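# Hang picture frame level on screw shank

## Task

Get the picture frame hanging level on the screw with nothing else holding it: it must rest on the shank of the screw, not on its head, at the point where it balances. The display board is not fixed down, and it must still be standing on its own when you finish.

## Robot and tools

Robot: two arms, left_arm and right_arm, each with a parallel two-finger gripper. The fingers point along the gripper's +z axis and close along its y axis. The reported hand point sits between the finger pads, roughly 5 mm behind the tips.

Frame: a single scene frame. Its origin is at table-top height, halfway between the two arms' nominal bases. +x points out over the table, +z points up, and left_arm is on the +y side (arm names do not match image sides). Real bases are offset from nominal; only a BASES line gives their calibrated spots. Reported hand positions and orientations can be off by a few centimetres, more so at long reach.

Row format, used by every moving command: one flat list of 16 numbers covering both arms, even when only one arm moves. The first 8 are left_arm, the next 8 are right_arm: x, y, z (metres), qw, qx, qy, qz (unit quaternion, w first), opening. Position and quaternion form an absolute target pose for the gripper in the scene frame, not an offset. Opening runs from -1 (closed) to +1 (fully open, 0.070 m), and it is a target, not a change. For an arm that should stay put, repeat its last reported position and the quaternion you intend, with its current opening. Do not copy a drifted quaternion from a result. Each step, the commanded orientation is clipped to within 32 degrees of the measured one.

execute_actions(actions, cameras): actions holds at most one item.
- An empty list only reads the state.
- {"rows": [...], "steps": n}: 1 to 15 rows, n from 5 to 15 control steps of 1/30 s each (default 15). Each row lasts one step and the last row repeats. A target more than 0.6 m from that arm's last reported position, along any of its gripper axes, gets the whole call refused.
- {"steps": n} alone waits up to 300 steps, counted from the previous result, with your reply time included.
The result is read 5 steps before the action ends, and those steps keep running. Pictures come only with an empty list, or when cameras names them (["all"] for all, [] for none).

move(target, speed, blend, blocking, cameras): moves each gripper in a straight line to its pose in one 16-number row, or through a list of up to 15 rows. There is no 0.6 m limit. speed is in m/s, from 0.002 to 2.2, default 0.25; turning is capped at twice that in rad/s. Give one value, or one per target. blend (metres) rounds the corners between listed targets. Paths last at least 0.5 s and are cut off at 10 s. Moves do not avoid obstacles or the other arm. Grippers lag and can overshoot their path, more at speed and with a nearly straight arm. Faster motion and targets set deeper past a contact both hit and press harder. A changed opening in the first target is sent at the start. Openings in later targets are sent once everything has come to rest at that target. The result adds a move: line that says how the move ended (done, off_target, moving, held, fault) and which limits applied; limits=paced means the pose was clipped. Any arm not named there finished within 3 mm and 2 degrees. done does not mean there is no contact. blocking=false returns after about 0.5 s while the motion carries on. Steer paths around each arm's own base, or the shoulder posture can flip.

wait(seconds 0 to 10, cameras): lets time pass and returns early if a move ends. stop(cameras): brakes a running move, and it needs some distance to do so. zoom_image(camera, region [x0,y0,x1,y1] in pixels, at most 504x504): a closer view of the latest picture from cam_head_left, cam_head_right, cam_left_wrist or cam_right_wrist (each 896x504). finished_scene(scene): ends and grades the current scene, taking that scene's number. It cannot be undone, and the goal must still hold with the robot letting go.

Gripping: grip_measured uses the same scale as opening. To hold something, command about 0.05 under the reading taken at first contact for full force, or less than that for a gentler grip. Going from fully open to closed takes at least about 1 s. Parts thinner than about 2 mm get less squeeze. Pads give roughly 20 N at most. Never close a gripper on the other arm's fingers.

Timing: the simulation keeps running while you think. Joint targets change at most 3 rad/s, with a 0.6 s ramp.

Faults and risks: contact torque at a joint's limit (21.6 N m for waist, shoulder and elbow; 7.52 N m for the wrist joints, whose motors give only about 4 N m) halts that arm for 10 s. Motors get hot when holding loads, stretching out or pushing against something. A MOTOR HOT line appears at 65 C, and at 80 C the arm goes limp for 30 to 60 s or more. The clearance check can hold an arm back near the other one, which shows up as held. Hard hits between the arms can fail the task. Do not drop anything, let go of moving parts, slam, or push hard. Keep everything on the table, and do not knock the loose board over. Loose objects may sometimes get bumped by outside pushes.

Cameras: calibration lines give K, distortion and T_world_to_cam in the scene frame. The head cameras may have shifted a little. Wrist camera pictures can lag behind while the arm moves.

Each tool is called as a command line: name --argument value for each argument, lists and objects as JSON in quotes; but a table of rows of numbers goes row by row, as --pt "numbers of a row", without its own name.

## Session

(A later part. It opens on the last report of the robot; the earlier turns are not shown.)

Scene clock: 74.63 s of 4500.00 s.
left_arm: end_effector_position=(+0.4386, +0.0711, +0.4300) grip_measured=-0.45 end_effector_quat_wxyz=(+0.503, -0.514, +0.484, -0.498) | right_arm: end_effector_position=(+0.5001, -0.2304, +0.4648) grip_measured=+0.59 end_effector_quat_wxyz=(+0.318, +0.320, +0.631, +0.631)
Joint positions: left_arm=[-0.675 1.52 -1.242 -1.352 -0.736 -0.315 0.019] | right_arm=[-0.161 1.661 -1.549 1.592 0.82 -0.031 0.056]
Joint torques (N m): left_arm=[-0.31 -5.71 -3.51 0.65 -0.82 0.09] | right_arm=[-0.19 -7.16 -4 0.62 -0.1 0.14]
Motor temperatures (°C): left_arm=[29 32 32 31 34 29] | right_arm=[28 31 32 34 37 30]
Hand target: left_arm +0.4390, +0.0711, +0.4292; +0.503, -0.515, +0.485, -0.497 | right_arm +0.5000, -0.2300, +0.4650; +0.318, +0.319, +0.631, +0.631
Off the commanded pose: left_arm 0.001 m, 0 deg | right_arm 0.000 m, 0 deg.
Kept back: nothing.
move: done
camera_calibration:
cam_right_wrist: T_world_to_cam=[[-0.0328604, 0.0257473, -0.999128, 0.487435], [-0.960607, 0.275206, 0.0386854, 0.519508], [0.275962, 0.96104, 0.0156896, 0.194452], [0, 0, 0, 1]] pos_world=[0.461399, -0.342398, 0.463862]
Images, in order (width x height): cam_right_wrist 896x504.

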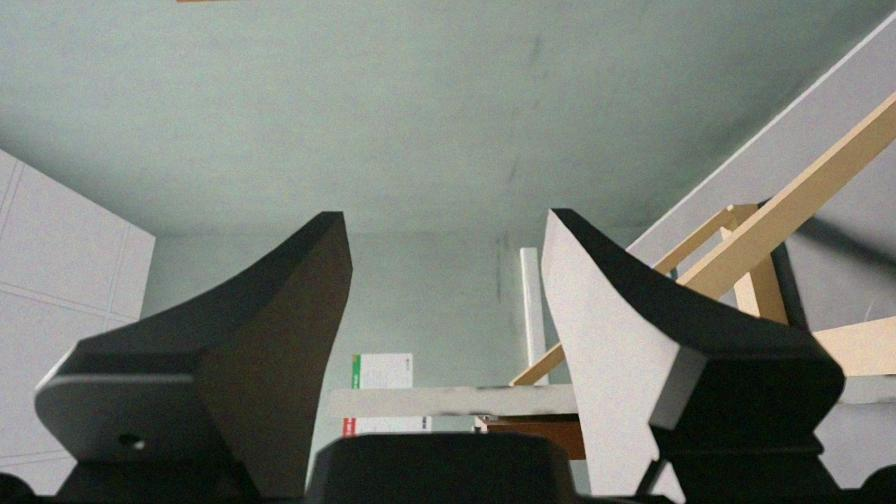

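move --pt "0.4390 0.0711 0.4283 0.5030 -0.5148 0.4850 -0.4977 -0.53 0.50 -0.23 0.465 0.318 0.319 0.631 0.631 0.59" --speed 0.015

zoom_image --camera "cam_head_left" --region '[360, 10, 480, 120]'

zoom_image --camera "cam_head_right" --region '[345, 10, 465, 120]'

zoom_image --camera "cam_right_wrist" --region '[455, 405, 505, 435]'

Scene clock: 75.57 s of 4500.00 s.
left_arm: end_effector_position=(+0.4388, +0.0710, +0.4293) grip_measured=-0.45 end_effector_quat_wxyz=(+0.503, -0.514, +0.484, -0.498) | right_arm: end_effector_position=(+0.5001, -0.2304, +0.4648) grip_measured=+0.59 end_effector_quat_wxyz=(+0.318, +0.320, +0.631, +0.631)
Joint positions: left_arm=[-0.675 1.521 -1.24 -1.349 -0.737 -0.319 0.019] | right_arm=[-0.161 1.661 -1.549 1.592 0.82 -0.031 0.056]
Joint torques (N m): left_arm=[0.46 -4.8 -1.63 0.29 -1.04 -0.15] | right_arm=[-0.24 -7.2 -3.98 0.63 -0.1 0.14]
Motor temperatures (°C): left_arm=[29 32 32 31 34 29] | right_arm=[28 31 32 34 37 30]
Hand target: left_arm +0.4390, +0.0711, +0.4283; +0.503, -0.515, +0.485, -0.497 | right_arm +0.5000, -0.2300, +0.4650; +0.318, +0.319, +0.631, +0.631
Off the commanded pose: left_arm 0.001 m, 0 deg | right_arm 0.000 m, 0 deg.
Kept back: nothing.
move: done
camera_calibration:
cam_left_wrist: T_world_to_cam=[[0.0204473, 0.0147383, 0.999682, -0.43565], [-0.531272, -0.846879, 0.0233521, 0.283846], [0.846954, -0.531581, -0.00948635, -0.20798], [0, 0, 0, 1]] pos_world=[0.335857, 0.136246, 0.42691]
cam_right_wrist: T_world_to_cam=[[-0.0328604, 0.0257473, -0.999128, 0.487435], [-0.960607, 0.275206, 0.0386854, 0.519508], [0.275962, 0.96104, 0.0156896, 0.194452], [0, 0, 0, 1]] pos_world=[0.461399, -0.342398, 0.463862]

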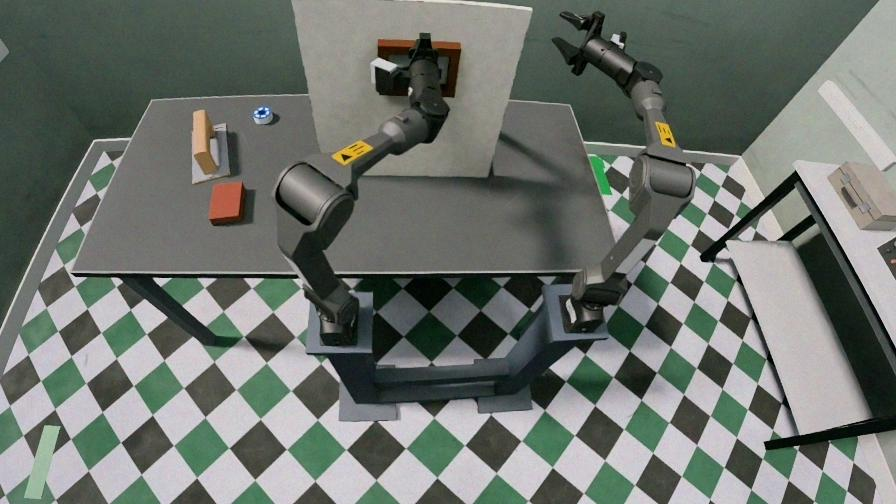

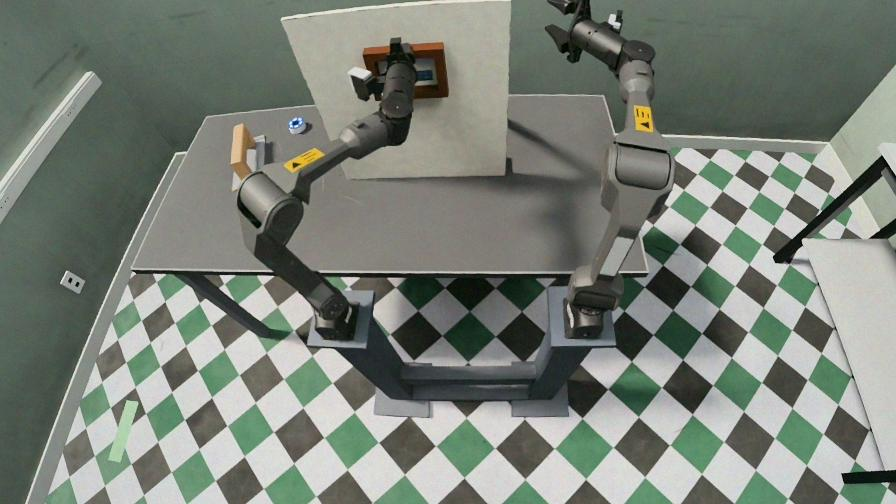

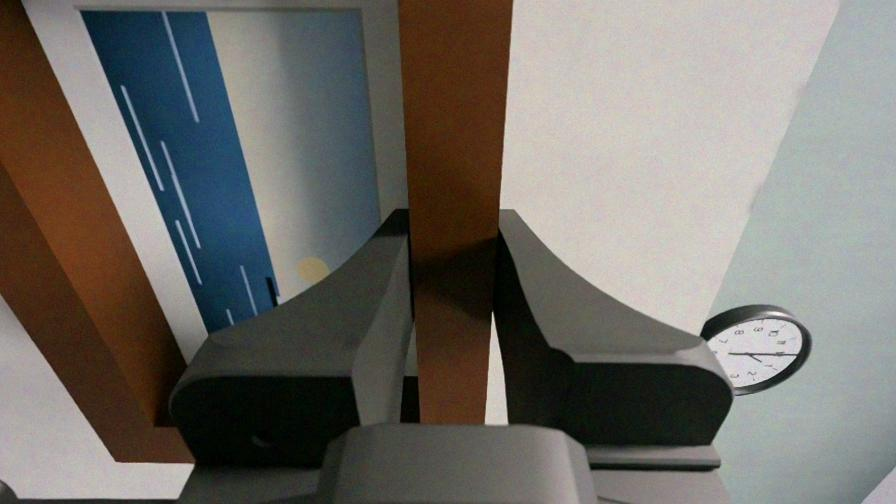

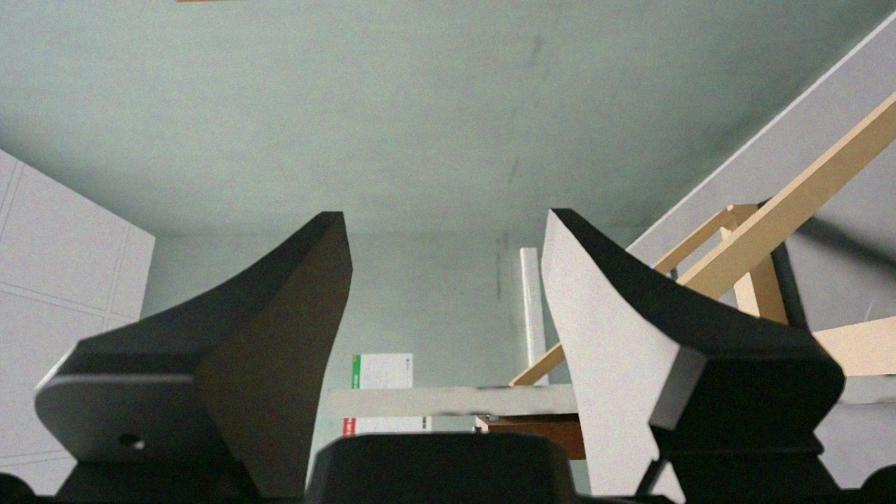

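Scaled by 4.200 from the camera's 896x504 image, which has a finer 1280x720 frame.

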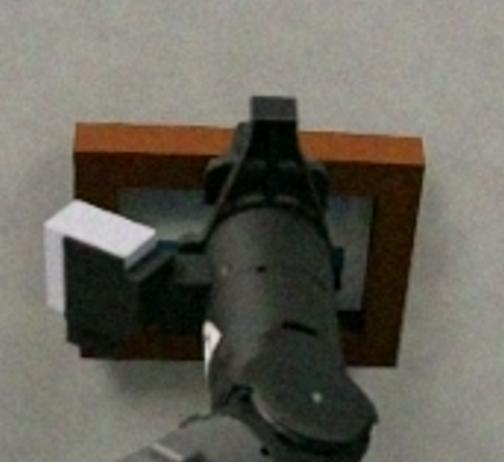

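Scaled by 4.200 from the camera's 896x504 image, which has a finer 1280x720 frame.

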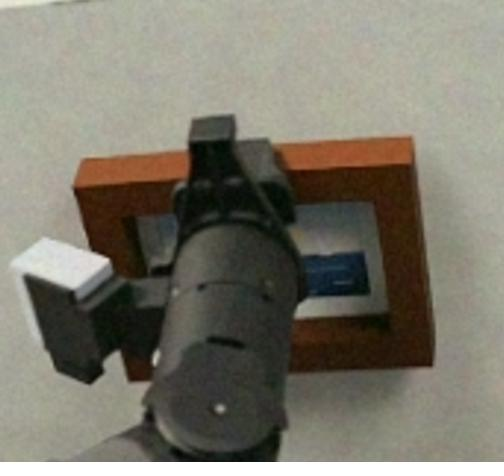

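Scaled by 10.080 from the camera's 896x504 image, which has a finer 1280x720 frame.

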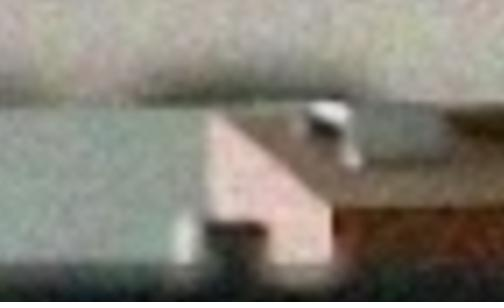

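move --pt "0.4389 0.0711 0.4293 0.5030 -0.5148 0.4850 -0.4977 -0.50 0.50 -0.23 0.465 0.318 0.319 0.631 0.631 0.59" --speed 0.01 --cameras '[]'

Scene clock: 76.60 s of 4500.00 s.
left_arm: end_effector_position=(+0.4388, +0.0712, +0.4290) grip_measured=-0.45 end_effector_quat_wxyz=(+0.503, -0.515, +0.485, -0.497) | right_arm: end_effector_position=(+0.5001, -0.2304, +0.4648) grip_measured=+0.59 end_effector_quat_wxyz=(+0.318, +0.320, +0.631, +0.631)
Joint positions: left_arm=[-0.675 1.521 -1.241 -1.354 -0.737 -0.314 0.019] | right_arm=[-0.161 1.661 -1.549 1.592 0.82 -0.031 0.056]
Joint torques (N m): left_arm=[1.56 -4.72 -2.2 -0.2 -0.96 0.04] | right_arm=[-0.17 -7.17 -3.98 0.63 -0.1 0.14]
Motor temperatures (°C): left_arm=[29 32 32 31 34 29] | right_arm=[28 31 32 34 37 30]
Hand target: left_arm +0.4389, +0.0711, +0.4293; +0.503, -0.515, +0.485, -0.497 | right_arm +0.5000, -0.2300, +0.4650; +0.318, +0.319, +0.631, +0.631
Off the commanded pose: left_arm 0.000 m, 0 deg | right_arm 0.000 m, 0 deg.
Kept back: nothing.
move: done
No camera images: "cameras" was empty.

move --pt "0.4389 0.0709 0.4299 0.5030 -0.5148 0.4850 -0.4977 -0.48 0.50 -0.23 0.465 0.318 0.319 0.631 0.631 0.59" --speed 0.01 --cameras '[]'

Scene clock: 77.53 s of 4500.00 s.
left_arm: end_effector_position=(+0.4390, +0.0712, +0.4293) grip_measured=-0.45 end_effector_quat_wxyz=(+0.503, -0.515, +0.485, -0.497) | right_arm: end_effector_position=(+0.5001, -0.2304, +0.4648) grip_measured=+0.59 end_effector_quat_wxyz=(+0.318, +0.320, +0.631, +0.631)
Joint positions: left_arm=[-0.675 1.522 -1.244 -1.357 -0.737 -0.31 0.019] | right_arm=[-0.161 1.661 -1.549 1.592 0.82 -0.031 0.056]
Joint torques (N m): left_arm=[1.49 -5.2 -3.92 0.58 -1.12 0.1] | right_arm=[-0.18 -7.11 -4 0.63 -0.11 0.14]
Motor temperatures (°C): left_arm=[29 32 32 31 34 29] | right_arm=[28 31 32 34 37 30]
Hand target: left_arm +0.4389, +0.0709, +0.4299; +0.503, -0.515, +0.485, -0.497 | right_arm +0.5000, -0.2300, +0.4650; +0.318, +0.319, +0.631, +0.631
Off the commanded pose: left_arm 0.001 m, 0 deg | right_arm 0.000 m, 0 deg.
Kept back: nothing.
move: done
No camera images: "cameras" was empty.

execute_actions --actions '[{"rows":[[0.4389,0.0711,0.4299,0.5030,-0.5148,0.4850,-0.4977,-0.475,0.50,-0.23,0.465,0.318,0.319,0.631,0.631,0.59],[0.4389,0.0711,0.4299,0.5030,-0.5148,0.4850,-0.4977,-0.47,0.50,-0.23,0.465,0.318,0.319,0.631,0.631,0.59],[0.4389,0.0711,0.4298,0.5030,-0.5148,0.4850,-0.4977,-0.465,0.50,-0.23,0.465,0.318,0.319,0.631,0.631,0.59],[0.4389,0.0711,0.4298,0.5030,-0.5148,0.4850,-0.4977,-0.462,0.50,-0.23,0.465,0.318,0.319,0.631,0.631,0.59],[0.4389,0.0711,0.4297,0.5030,-0.5148,0.4850,-0.4977,-0.459,0.50,-0.23,0.465,0.318,0.319,0.631,0.631,0.59],[0.4389,0.0711,0.4297,0.5030,-0.5148,0.4850,-0.4977,-0.456,0.50,-0.23,0.465,0.318,0.319,0.631,0.631,0.59],[0.4389,0.0711,0.4296,0.5030,-0.5148,0.4850,-0.4977,-0.453,0.50,-0.23,0.465,0.318,0.319,0.631,0.631,0.59],[0.4389,0.0711,0.4296,0.5030,-0.5148,0.4850,-0.4977,-0.45,0.50,-0.23,0.465,0.318,0.319,0.631,0.631,0.59],[0.4389,0.0711,0.4296,0.5030,-0.5148,0.4850,-0.4977,-0.447,0.50,-0.23,0.465,0.318,0.319,0.631,0.631,0.59],[0.4389,0.0711,0.4296,0.5030,-0.5148,0.4850,-0.4977,-0.444,0.50,-0.23,0.465,0.318,0.319,0.631,0.631,0.59],[0.4389,0.0711,0.4296,0.5030,-0.5148,0.4850,-0.4977,-0.441,0.50,-0.23,0.465,0.318,0.319,0.631,0.631,0.59],[0.4389,0.0711,0.4296,0.5030,-0.5148,0.4850,-0.4977,-0.438,0.50,-0.23,0.465,0.318,0.319,0.631,0.631,0.59],[0.4389,0.0711,0.4296,0.5030,-0.5148,0.4850,-0.4977,-0.435,0.50,-0.23,0.465,0.318,0.319,0.631,0.631,0.59],[0.4389,0.0711,0.4296,0.5030,-0.5148,0.4850,-0.4977,-0.432,0.50,-0.23,0.465,0.318,0.319,0.631,0.631,0.59],[0.4389,0.0711,0.4296,0.5030,-0.5148,0.4850,-0.4977,-0.43,0.50,-0.23,0.465,0.318,0.319,0.631,0.631,0.59]],"steps":15}]'

execute_actions --actions '[{"rows":[[0.4389,0.0711,0.4296,0.5030,-0.5148,0.4850,-0.4977,-0.427,0.50,-0.23,0.465,0.318,0.319,0.631,0.631,0.59],[0.4389,0.0711,0.4296,0.5030,-0.5148,0.4850,-0.4977,-0.424,0.50,-0.23,0.465,0.318,0.319,0.631,0.631,0.59],[0.4389,0.0711,0.4296,0.5030,-0.5148,0.4850,-0.4977,-0.421,0.50,-0.23,0.465,0.318,0.319,0.631,0.631,0.59],[0.4389,0.0711,0.4296,0.5030,-0.5148,0.4850,-0.4977,-0.418,0.50,-0.23,0.465,0.318,0.319,0.631,0.631,0.59],[0.4389,0.0711,0.4296,0.5030,-0.5148,0.4850,-0.4977,-0.415,0.50,-0.23,0.465,0.318,0.319,0.631,0.631,0.59],[0.4389,0.0711,0.4296,0.5030,-0.5148,0.4850,-0.4977,-0.41,0.50,-0.23,0.465,0.318,0.319,0.631,0.631,0.59],[0.4389,0.0711,0.4296,0.5030,-0.5148,0.4850,-0.4977,-0.405,0.50,-0.23,0.465,0.318,0.319,0.631,0.631,0.59],[0.4389,0.0711,0.4296,0.5030,-0.5148,0.4850,-0.4977,-0.40,0.50,-0.23,0.465,0.318,0.319,0.631,0.631,0.59]],"steps":15}]' --cameras '["all"]'

zoom_image --camera "cam_head_left" --region '[360, 10, 480, 120]'

zoom_image --camera "cam_head_right" --region '[345, 10, 465, 120]'

zoom_image --camera "cam_right_wrist" --region '[455, 405, 505, 435]'

Scene clock: 80.50 s of 4500.00 s.
left_arm: end_effector_position=(+0.4390, +0.0709, +0.4299) grip_measured=-0.44 end_effector_quat_wxyz=(+0.503, -0.514, +0.485, -0.498) | right_arm: end_effector_position=(+0.5001, -0.2304, +0.4648) grip_measured=+0.59 end_effector_quat_wxyz=(+0.318, +0.320, +0.631, +0.631)
Joint positions: left_arm=[-0.675 1.522 -1.245 -1.355 -0.736 -0.311 0.02] | right_arm=[-0.161 1.661 -1.549 1.592 0.82 -0.031 0.056]
Joint torques (N m): left_arm=[-0.17 -7.84 -3.22 1.06 -0.66 -0.13] | right_arm=[-0.19 -7.15 -4.03 0.63 -0.1 0.14]
Motor temperatures (°C): left_arm=[29 32 32 31 34 29] | right_arm=[28 31 32 34 37 30]
Steps of this call (1-79: nothing new was sent; 80-89: this action's first 10). Readings (end_effector_position of left_arm | right_arm):
80: (+0.4390, +0.0712, +0.4297) | (+0.5001, -0.2304, +0.4648)
81: (+0.4390, +0.0710, +0.4296) | (+0.5001, -0.2304, +0.4648)
83: (+0.4390, +0.0709, +0.4297) | (+0.5001, -0.2304, +0.4648)
87: (+0.4390, +0.0709, +0.4299) | (+0.5001, -0.2304, +0.4648)
89: the state above

Scene clock: 81.00 s of 4500.00 s.
left_arm: end_effector_position=(+0.4388, +0.0710, +0.4299) grip_measured=-0.40 end_effector_quat_wxyz=(+0.503, -0.514, +0.485, -0.498) | right_arm: end_effector_position=(+0.5001, -0.2304, +0.4648) grip_measured=+0.59 end_effector_quat_wxyz=(+0.318, +0.320, +0.631, +0.631)
Joint positions: left_arm=[-0.675 1.521 -1.244 -1.355 -0.736 -0.311 0.021] | right_arm=[-0.161 1.661 -1.549 1.592 0.82 -0.031 0.056]
Joint torques (N m): left_arm=[0.07 -7.17 -2.94 0.79 -0.75 -0.11] | right_arm=[-0.18 -7.12 -3.98 0.63 -0.1 0.13]
Motor temperatures (°C): left_arm=[29 32 32 31 34 29] | right_arm=[28 31 32 34 37 30]
Off your previous action's commanded pose at its last step (step 5 of this call): left_arm 0.000 m, 0 deg | right_arm 0.000 m, 0 deg.
Steps of this call (1-5: your previous action's last 5; 6-15: this action's first 10). Readings (end_effector_position of left_arm | right_arm):
6: (+0.4388, +0.0710, +0.4303) | (+0.5001, -0.2304, +0.4648)
7: (+0.4388, +0.0710, +0.4303) | (+0.5001, -0.2304, +0.4648)
9: (+0.4388, +0.0710, +0.4303) | (+0.5001, -0.2304, +0.4648)
13: (+0.4388, +0.0710, +0.4299) | (+0.5001, -0.2304, +0.4648)
15: the state above
camera_calibration:
cam_left_wrist: T_world_to_cam=[[0.0219021, 0.0136837, 0.999666, -0.436788], [-0.53105, -0.847022, 0.0232293, 0.283794], [0.847057, -0.531382, -0.0112848, -0.207402], [0, 0, 0, 1]] pos_world=[0.335957, 0.136146, 0.427709]
cam_right_wrist: T_world_to_cam=[[-0.0328604, 0.0257473, -0.999128, 0.487435], [-0.960607, 0.275206, 0.0386854, 0.519508], [0.275962, 0.96104, 0.0156896, 0.194452], [0, 0, 0, 1]] pos_world=[0.461399, -0.342398, 0.463862]

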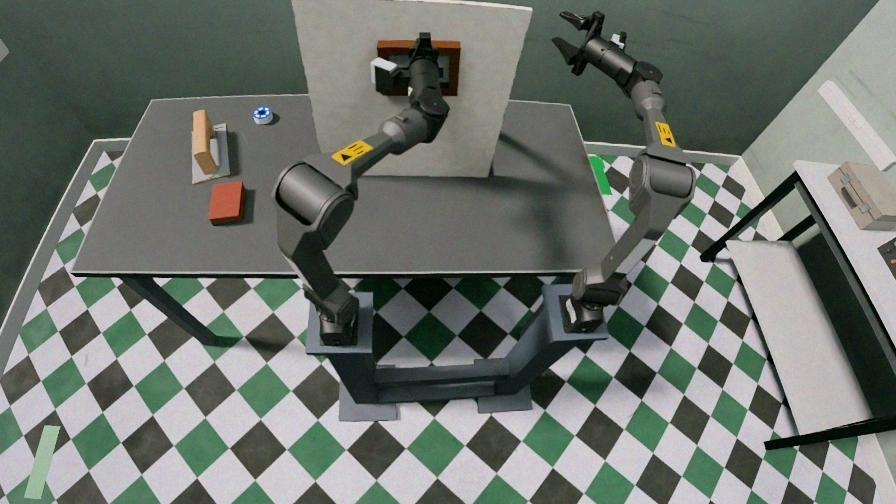

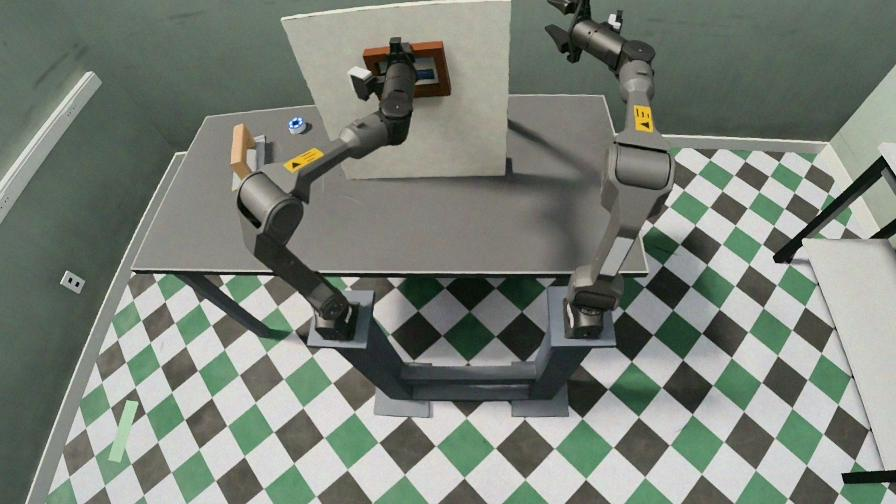

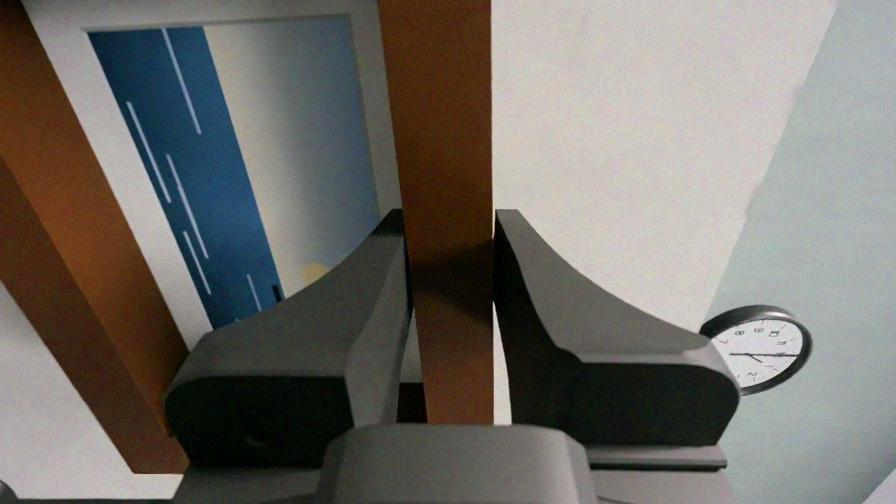

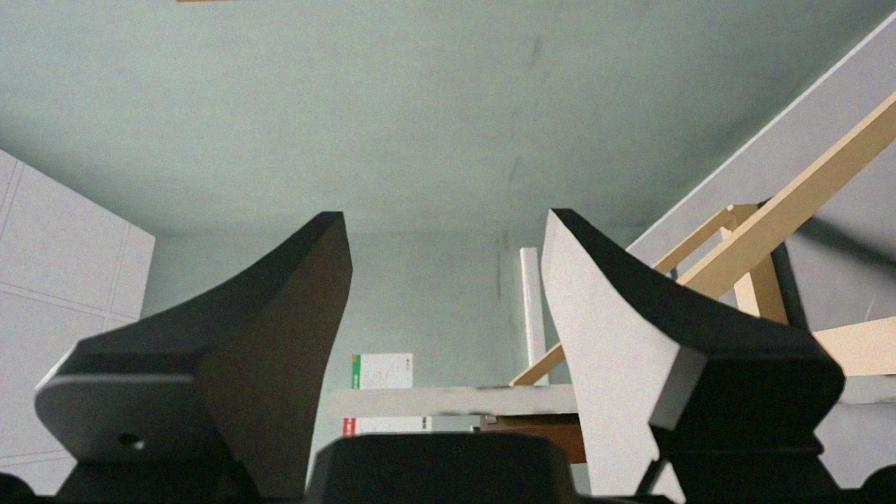

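Scaled by 4.200 from the camera's 896x504 image, which has a finer 1280x720 frame.

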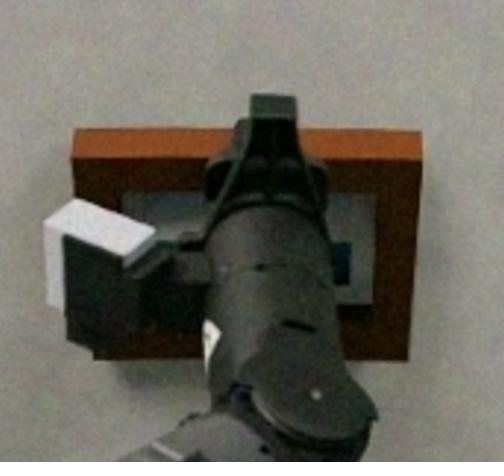

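Scaled by 4.200 from the camera's 896x504 image, which has a finer 1280x720 frame.

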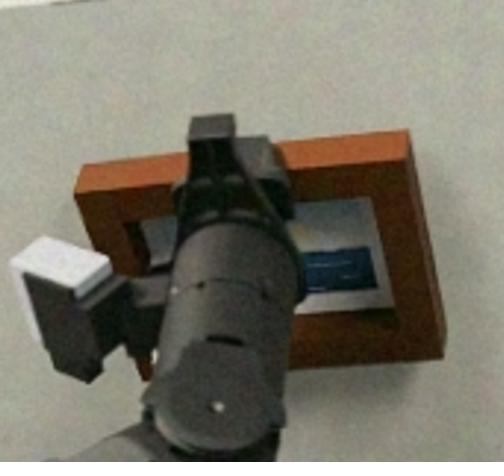

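Scaled by 10.080 from the camera's 896x504 image, which has a finer 1280x720 frame.

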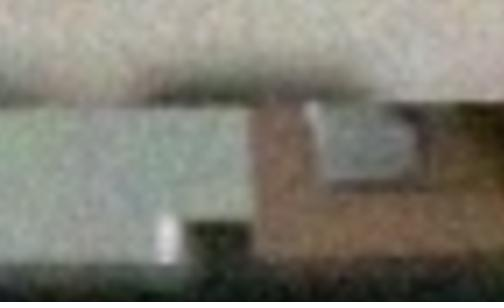

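execute_actions --actions '[{"rows":[[0.4389,0.0711,0.4294,0.5030,-0.5148,0.4850,-0.4977,-0.39,0.50,-0.23,0.465,0.318,0.319,0.631,0.631,0.59],[0.4389,0.0711,0.4293,0.5030,-0.5148,0.4850,-0.4977,-0.38,0.50,-0.23,0.465,0.318,0.319,0.631,0.631,0.59],[0.4389,0.0711,0.4292,0.5030,-0.5148,0.4850,-0.4977,-0.37,0.50,-0.23,0.465,0.318,0.319,0.631,0.631,0.59],[0.4389,0.0711,0.4291,0.5030,-0.5148,0.4850,-0.4977,-0.36,0.50,-0.23,0.465,0.318,0.319,0.631,0.631,0.59],[0.4389,0.0711,0.4290,0.5030,-0.5148,0.4850,-0.4977,-0.35,0.50,-0.23,0.465,0.318,0.319,0.631,0.631,0.59],[0.4389,0.0711,0.4290,0.5030,-0.5148,0.4850,-0.4977,-0.34,0.50,-0.23,0.465,0.318,0.319,0.631,0.631,0.59],[0.4389,0.0711,0.4290,0.5030,-0.5148,0.4850,-0.4977,-0.32,0.50,-0.23,0.465,0.318,0.319,0.631,0.631,0.59],[0.4389,0.0711,0.4290,0.5030,-0.5148,0.4850,-0.4977,-0.30,0.50,-0.23,0.465,0.318,0.319,0.631,0.631,0.59],[0.4389,0.0711,0.4290,0.5030,-0.5148,0.4850,-0.4977,-0.27,0.50,-0.23,0.465,0.318,0.319,0.631,0.631,0.59],[0.4389,0.0711,0.4290,0.5030,-0.5148,0.4850,-0.4977,-0.23,0.50,-0.23,0.465,0.318,0.319,0.631,0.631,0.59],[0.4389,0.0711,0.4290,0.5030,-0.5148,0.4850,-0.4977,-0.18,0.50,-0.23,0.465,0.318,0.319,0.631,0.631,0.59]],"steps":15}]'

execute_actions --actions '[]' --cameras '["all"]'

zoom_image --camera "cam_head_left" --region '[360, 10, 480, 120]'

zoom_image --camera "cam_head_right" --region '[345, 10, 465, 120]'

zoom_image --camera "cam_right_wrist" --region '[455, 405, 505, 435]'

Scene clock: 83.33 s of 4500.00 s.
left_arm: end_effector_position=(+0.4388, +0.0712, +0.4294) grip_measured=-0.23 end_effector_quat_wxyz=(+0.503, -0.515, +0.484, -0.498) | right_arm: end_effector_position=(+0.5001, -0.2304, +0.4648) grip_measured=+0.59 end_effector_quat_wxyz=(+0.318, +0.320, +0.631, +0.631)
Joint positions: left_arm=[-0.675 1.521 -1.242 -1.353 -0.737 -0.315 0.027] | right_arm=[-0.161 1.661 -1.549 1.592 0.82 -0.031 0.056]
Joint torques (N m): left_arm=[0.31 -5.07 -2.67 0.72 -0.62 -0.09] | right_arm=[-0.19 -7.14 -4.04 0.63 -0.09 0.12]
Motor temperatures (°C): left_arm=[29 32 32 31 34 29] | right_arm=[28 31 32 34 37 30]
Off your previous action's commanded pose at its last step (step 5 of this call): left_arm 0.000 m, 0 deg | right_arm 0.000 m, 0 deg.
Steps of this call (1-5: your previous action's last 5; 6-60: nothing new was sent; 61-70: this action's first 10). Readings (end_effector_position of left_arm | right_arm):
61: (+0.4388, +0.0710, +0.4299) | (+0.5001, -0.2304, +0.4648)
62: (+0.4388, +0.0711, +0.4294) | (+0.5001, -0.2304, +0.4648)
64: (+0.4388, +0.0712, +0.4296) | (+0.5001, -0.2304, +0.4648)
68: (+0.4388, +0.0712, +0.4294) | (+0.5001, -0.2304, +0.4648)
70: the state above

Scene clock: 83.50 s of 4500.00 s.
left_arm: end_effector_position=(+0.4388, +0.0712, +0.4294) grip_measured=-0.18 end_effector_quat_wxyz=(+0.503, -0.515, +0.484, -0.498) | right_arm: end_effector_position=(+0.5001, -0.2304, +0.4648) grip_measured=+0.59 end_effector_quat_wxyz=(+0.318, +0.320, +0.631, +0.631)
Joint positions: left_arm=[-0.675 1.521 -1.242 -1.353 -0.737 -0.315 0.029] | right_arm=[-0.161 1.661 -1.549 1.592 0.82 -0.031 0.056]
Joint torques (N m): left_arm=[0.12 -5.24 -2.62 0.78 -0.54 -0.08] | right_arm=[-0.16 -7.08 -4.01 0.64 -0.09 0.12]
Motor temperatures (°C): left_arm=[29 32 32 31 34 29] | right_arm=[28 31 32 34 37 30]
Hand target: left_arm +0.4389, +0.0711, +0.4290; +0.503, -0.515, +0.485, -0.497 | right_arm +0.5000, -0.2300, +0.4650; +0.318, +0.319, +0.631, +0.631
Off the commanded pose: left_arm 0.000 m, 0 deg | right_arm 0.000 m, 0 deg.
Steps of this call (1-5: your previous action's last 5). Readings (end_effector_position of left_arm | right_arm):
1: (+0.4388, +0.0712, +0.4294) | (+0.5001, -0.2304, +0.4648)
2: (+0.4388, +0.0712, +0.4294) | (+0.5001, -0.2304, +0.4648)
4: (+0.4388, +0.0712, +0.4294) | (+0.5001, -0.2304, +0.4648)
5: the state above
camera_calibration:
cam_left_wrist: T_world_to_cam=[[0.0219036, 0.0149988, 0.999648, -0.43636], [-0.530629, -0.847254, 0.0243391, 0.283256], [0.847321, -0.530975, -0.0105991, -0.207708], [0, 0, 0, 1]] pos_world=[0.335857, 0.136246, 0.42711]
cam_right_wrist: T_world_to_cam=[[-0.0328604, 0.0257473, -0.999128, 0.487435], [-0.960607, 0.275206, 0.0386854, 0.519508], [0.275962, 0.96104, 0.0156896, 0.194452], [0, 0, 0, 1]] pos_world=[0.461399, -0.342398, 0.463862]

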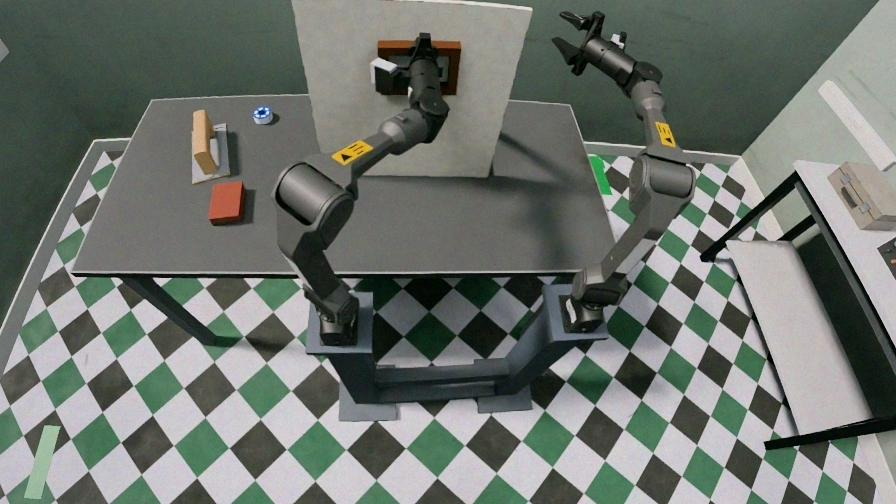

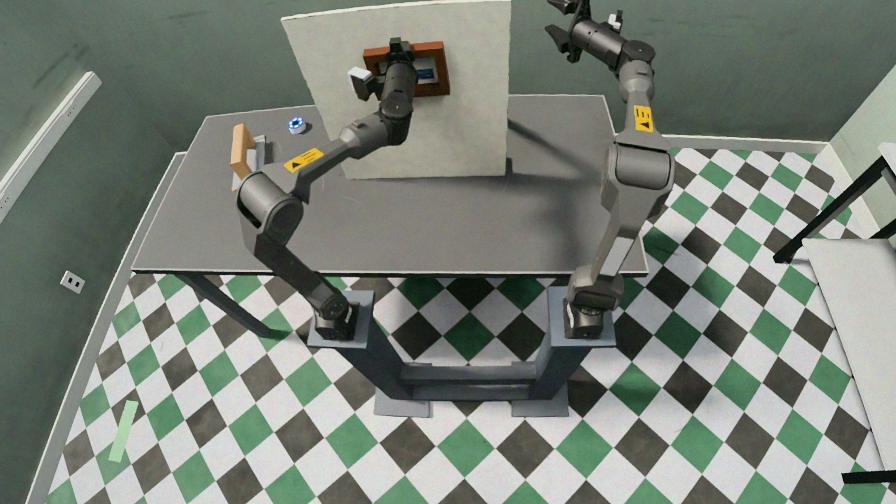

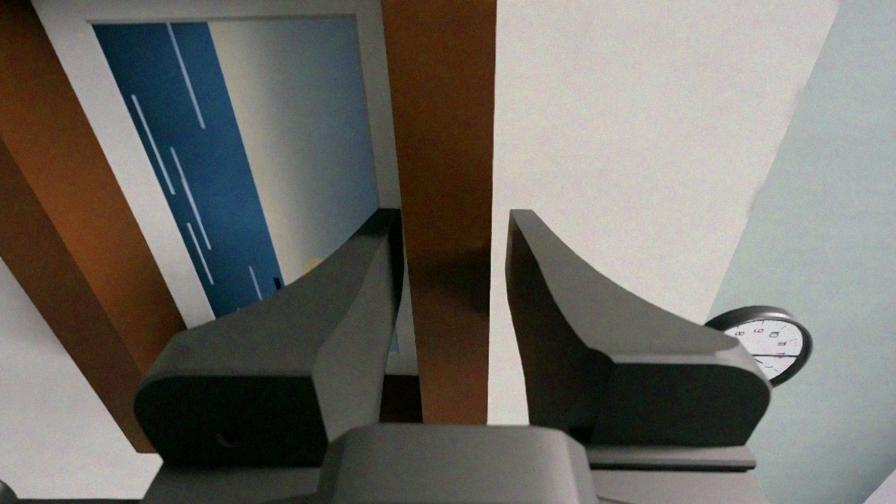

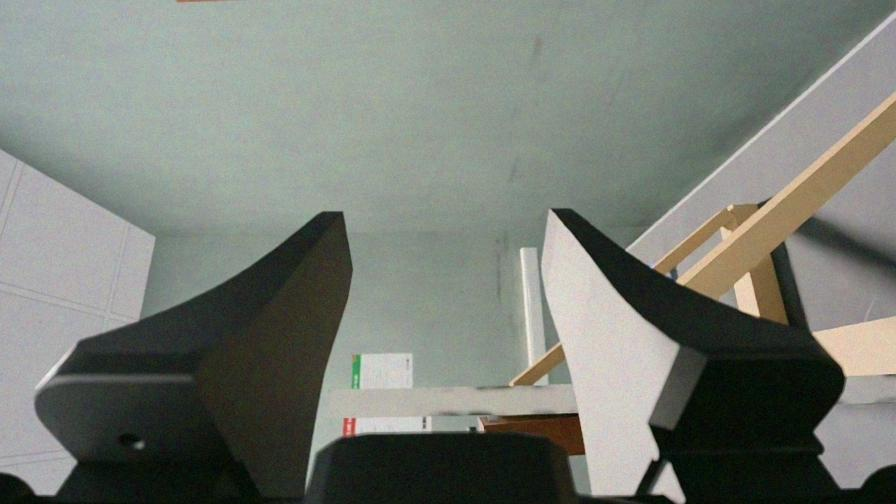

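Scaled by 4.200 from the camera's 896x504 image, which has a finer 1280x720 frame.

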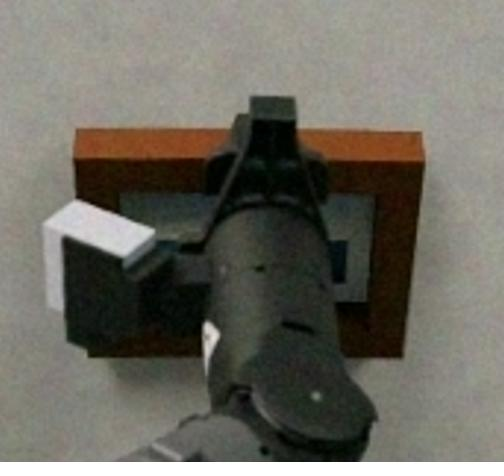

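Scaled by 4.200 from the camera's 896x504 image, which has a finer 1280x720 frame.

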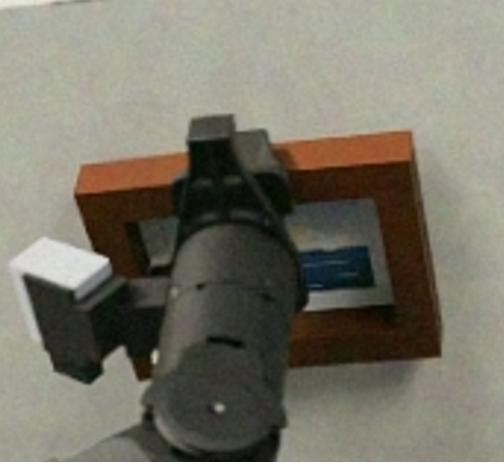

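Scaled by 10.080 from the camera's 896x504 image, which has a finer 1280x720 frame.

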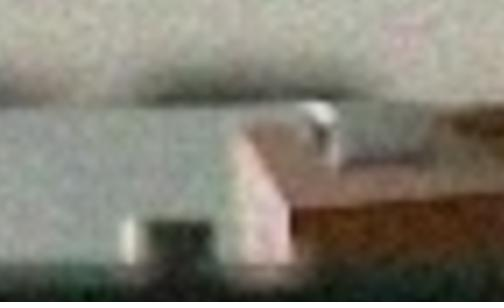

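move --pt "0.4389 0.0711 0.4275 0.5030 -0.5148 0.4850 -0.4977 -0.10 0.50 -0.23 0.465 0.318 0.319 0.631 0.631 0.59" --speed 0.01

zoom_image --camera "cam_head_left" --region '[360, 10, 480, 120]'

zoom_image --camera "cam_head_right" --region '[345, 10, 465, 120]'

zoom_image --camera "cam_right_wrist" --region '[455, 405, 505, 435]'

Scene clock: 84.70 s of 4500.00 s.
left_arm: end_effector_position=(+0.4388, +0.0711, +0.4275) grip_measured=-0.10 end_effector_quat_wxyz=(+0.502, -0.515, +0.485, -0.498) | right_arm: end_effector_position=(+0.5001, -0.2304, +0.4648) grip_measured=+0.59 end_effector_quat_wxyz=(+0.318, +0.320, +0.631, +0.631)
Joint positions: left_arm=[-0.675 1.522 -1.236 -1.347 -0.738 -0.324 0.031] | right_arm=[-0.161 1.661 -1.549 1.592 0.82 -0.031 0.056]
Joint torques (N m): left_arm=[-0.66 -5.11 -2.61 0.74 -0.68 -0.09] | right_arm=[-0.14 -7.11 -4.01 0.64 -0.1 0.13]
Motor temperatures (°C): left_arm=[29 32 32 31 34 29] | right_arm=[28 31 32 34 37 30]
Hand target: left_arm +0.4389, +0.0711, +0.4275; +0.503, -0.515, +0.485, -0.497 | right_arm +0.5000, -0.2300, +0.4650; +0.318, +0.319, +0.631, +0.631
Off the commanded pose: left_arm 0.000 m, 0 deg | right_arm 0.000 m, 0 deg.
Kept back: nothing.
move: done
camera_calibration:
cam_left_wrist: T_world_to_cam=[[0.022827, 0.0147543, 0.999631, -0.43483], [-0.530913, -0.847069, 0.0246262, 0.283215], [0.847119, -0.531279, -0.0115028, -0.207371], [0, 0, 0, 1]] pos_world=[0.335957, 0.136146, 0.42531]
cam_right_wrist: T_world_to_cam=[[-0.0328604, 0.0257473, -0.999128, 0.487435], [-0.960607, 0.275206, 0.0386854, 0.519508], [0.275962, 0.96104, 0.0156896, 0.194452], [0, 0, 0, 1]] pos_world=[0.461399, -0.342398, 0.463862]

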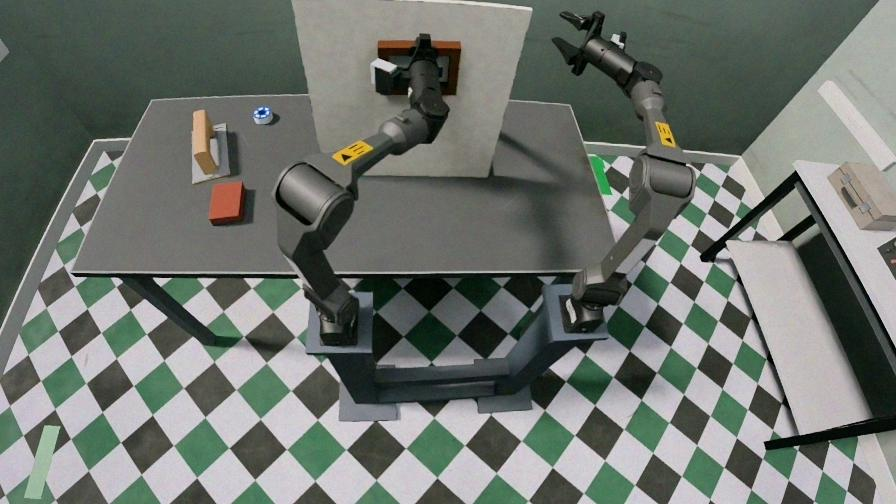

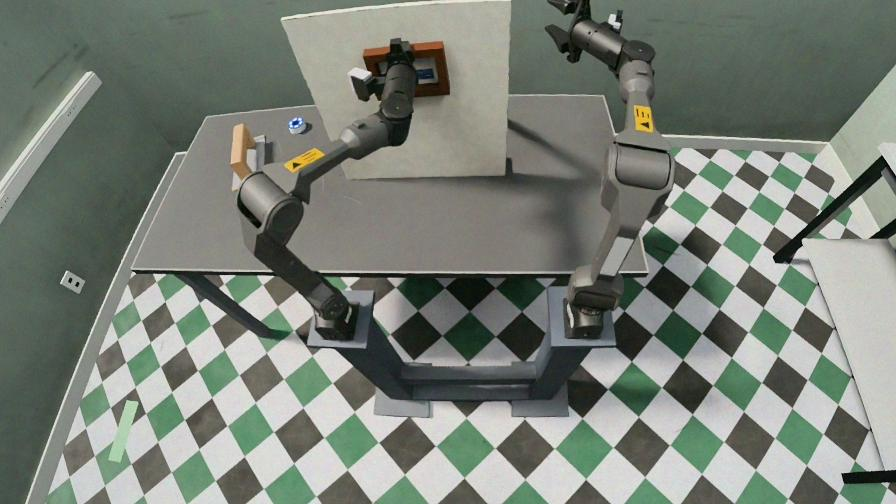

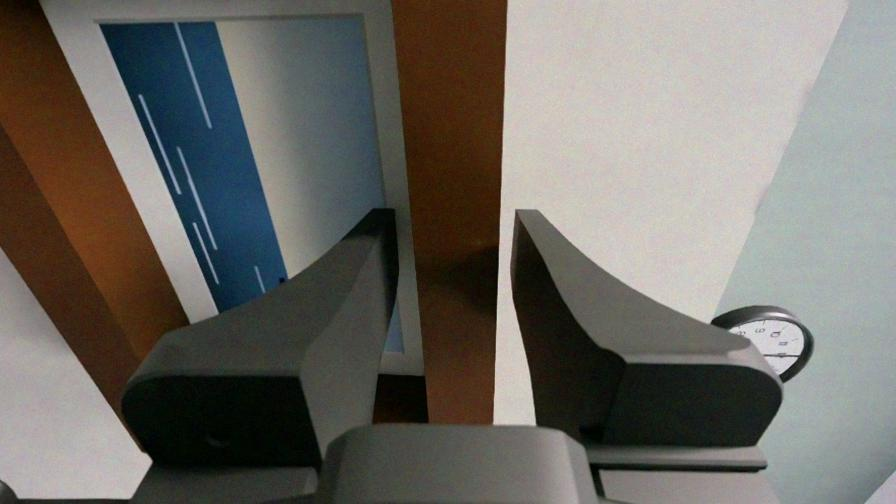

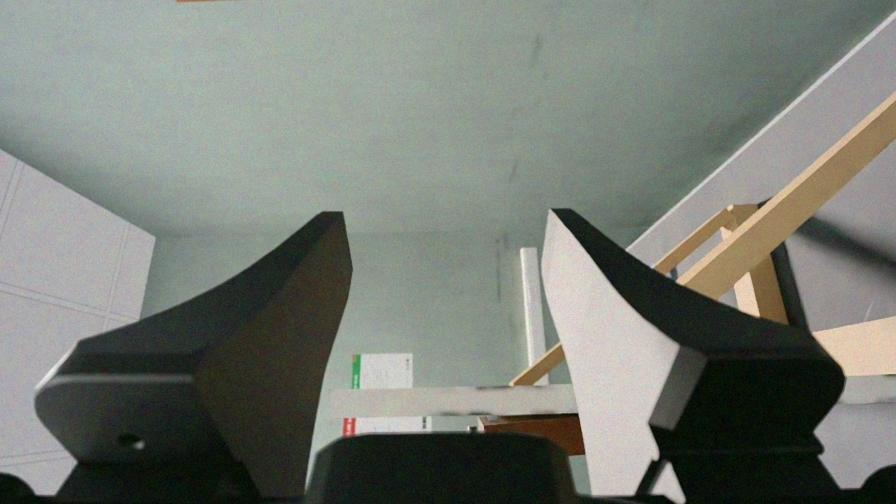

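Scaled by 4.200 from the camera's 896x504 image, which has a finer 1280x720 frame.

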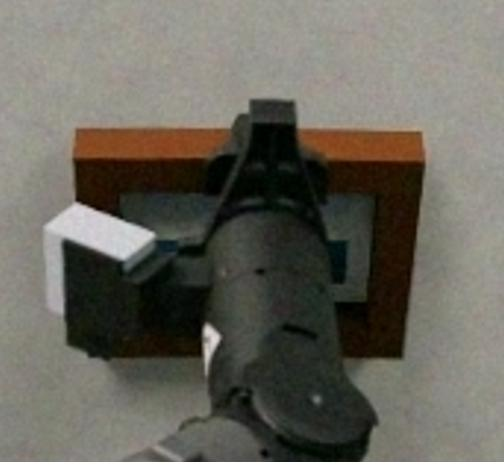

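Scaled by 4.200 from the camera's 896x504 image, which has a finer 1280x720 frame.

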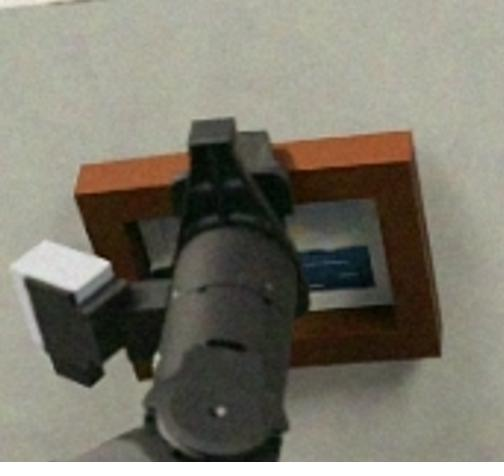

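Scaled by 10.080 from the camera's 896x504 image, which has a finer 1280x720 frame.

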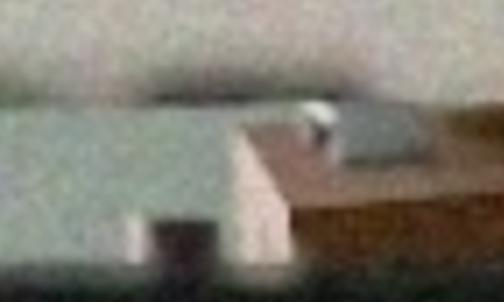

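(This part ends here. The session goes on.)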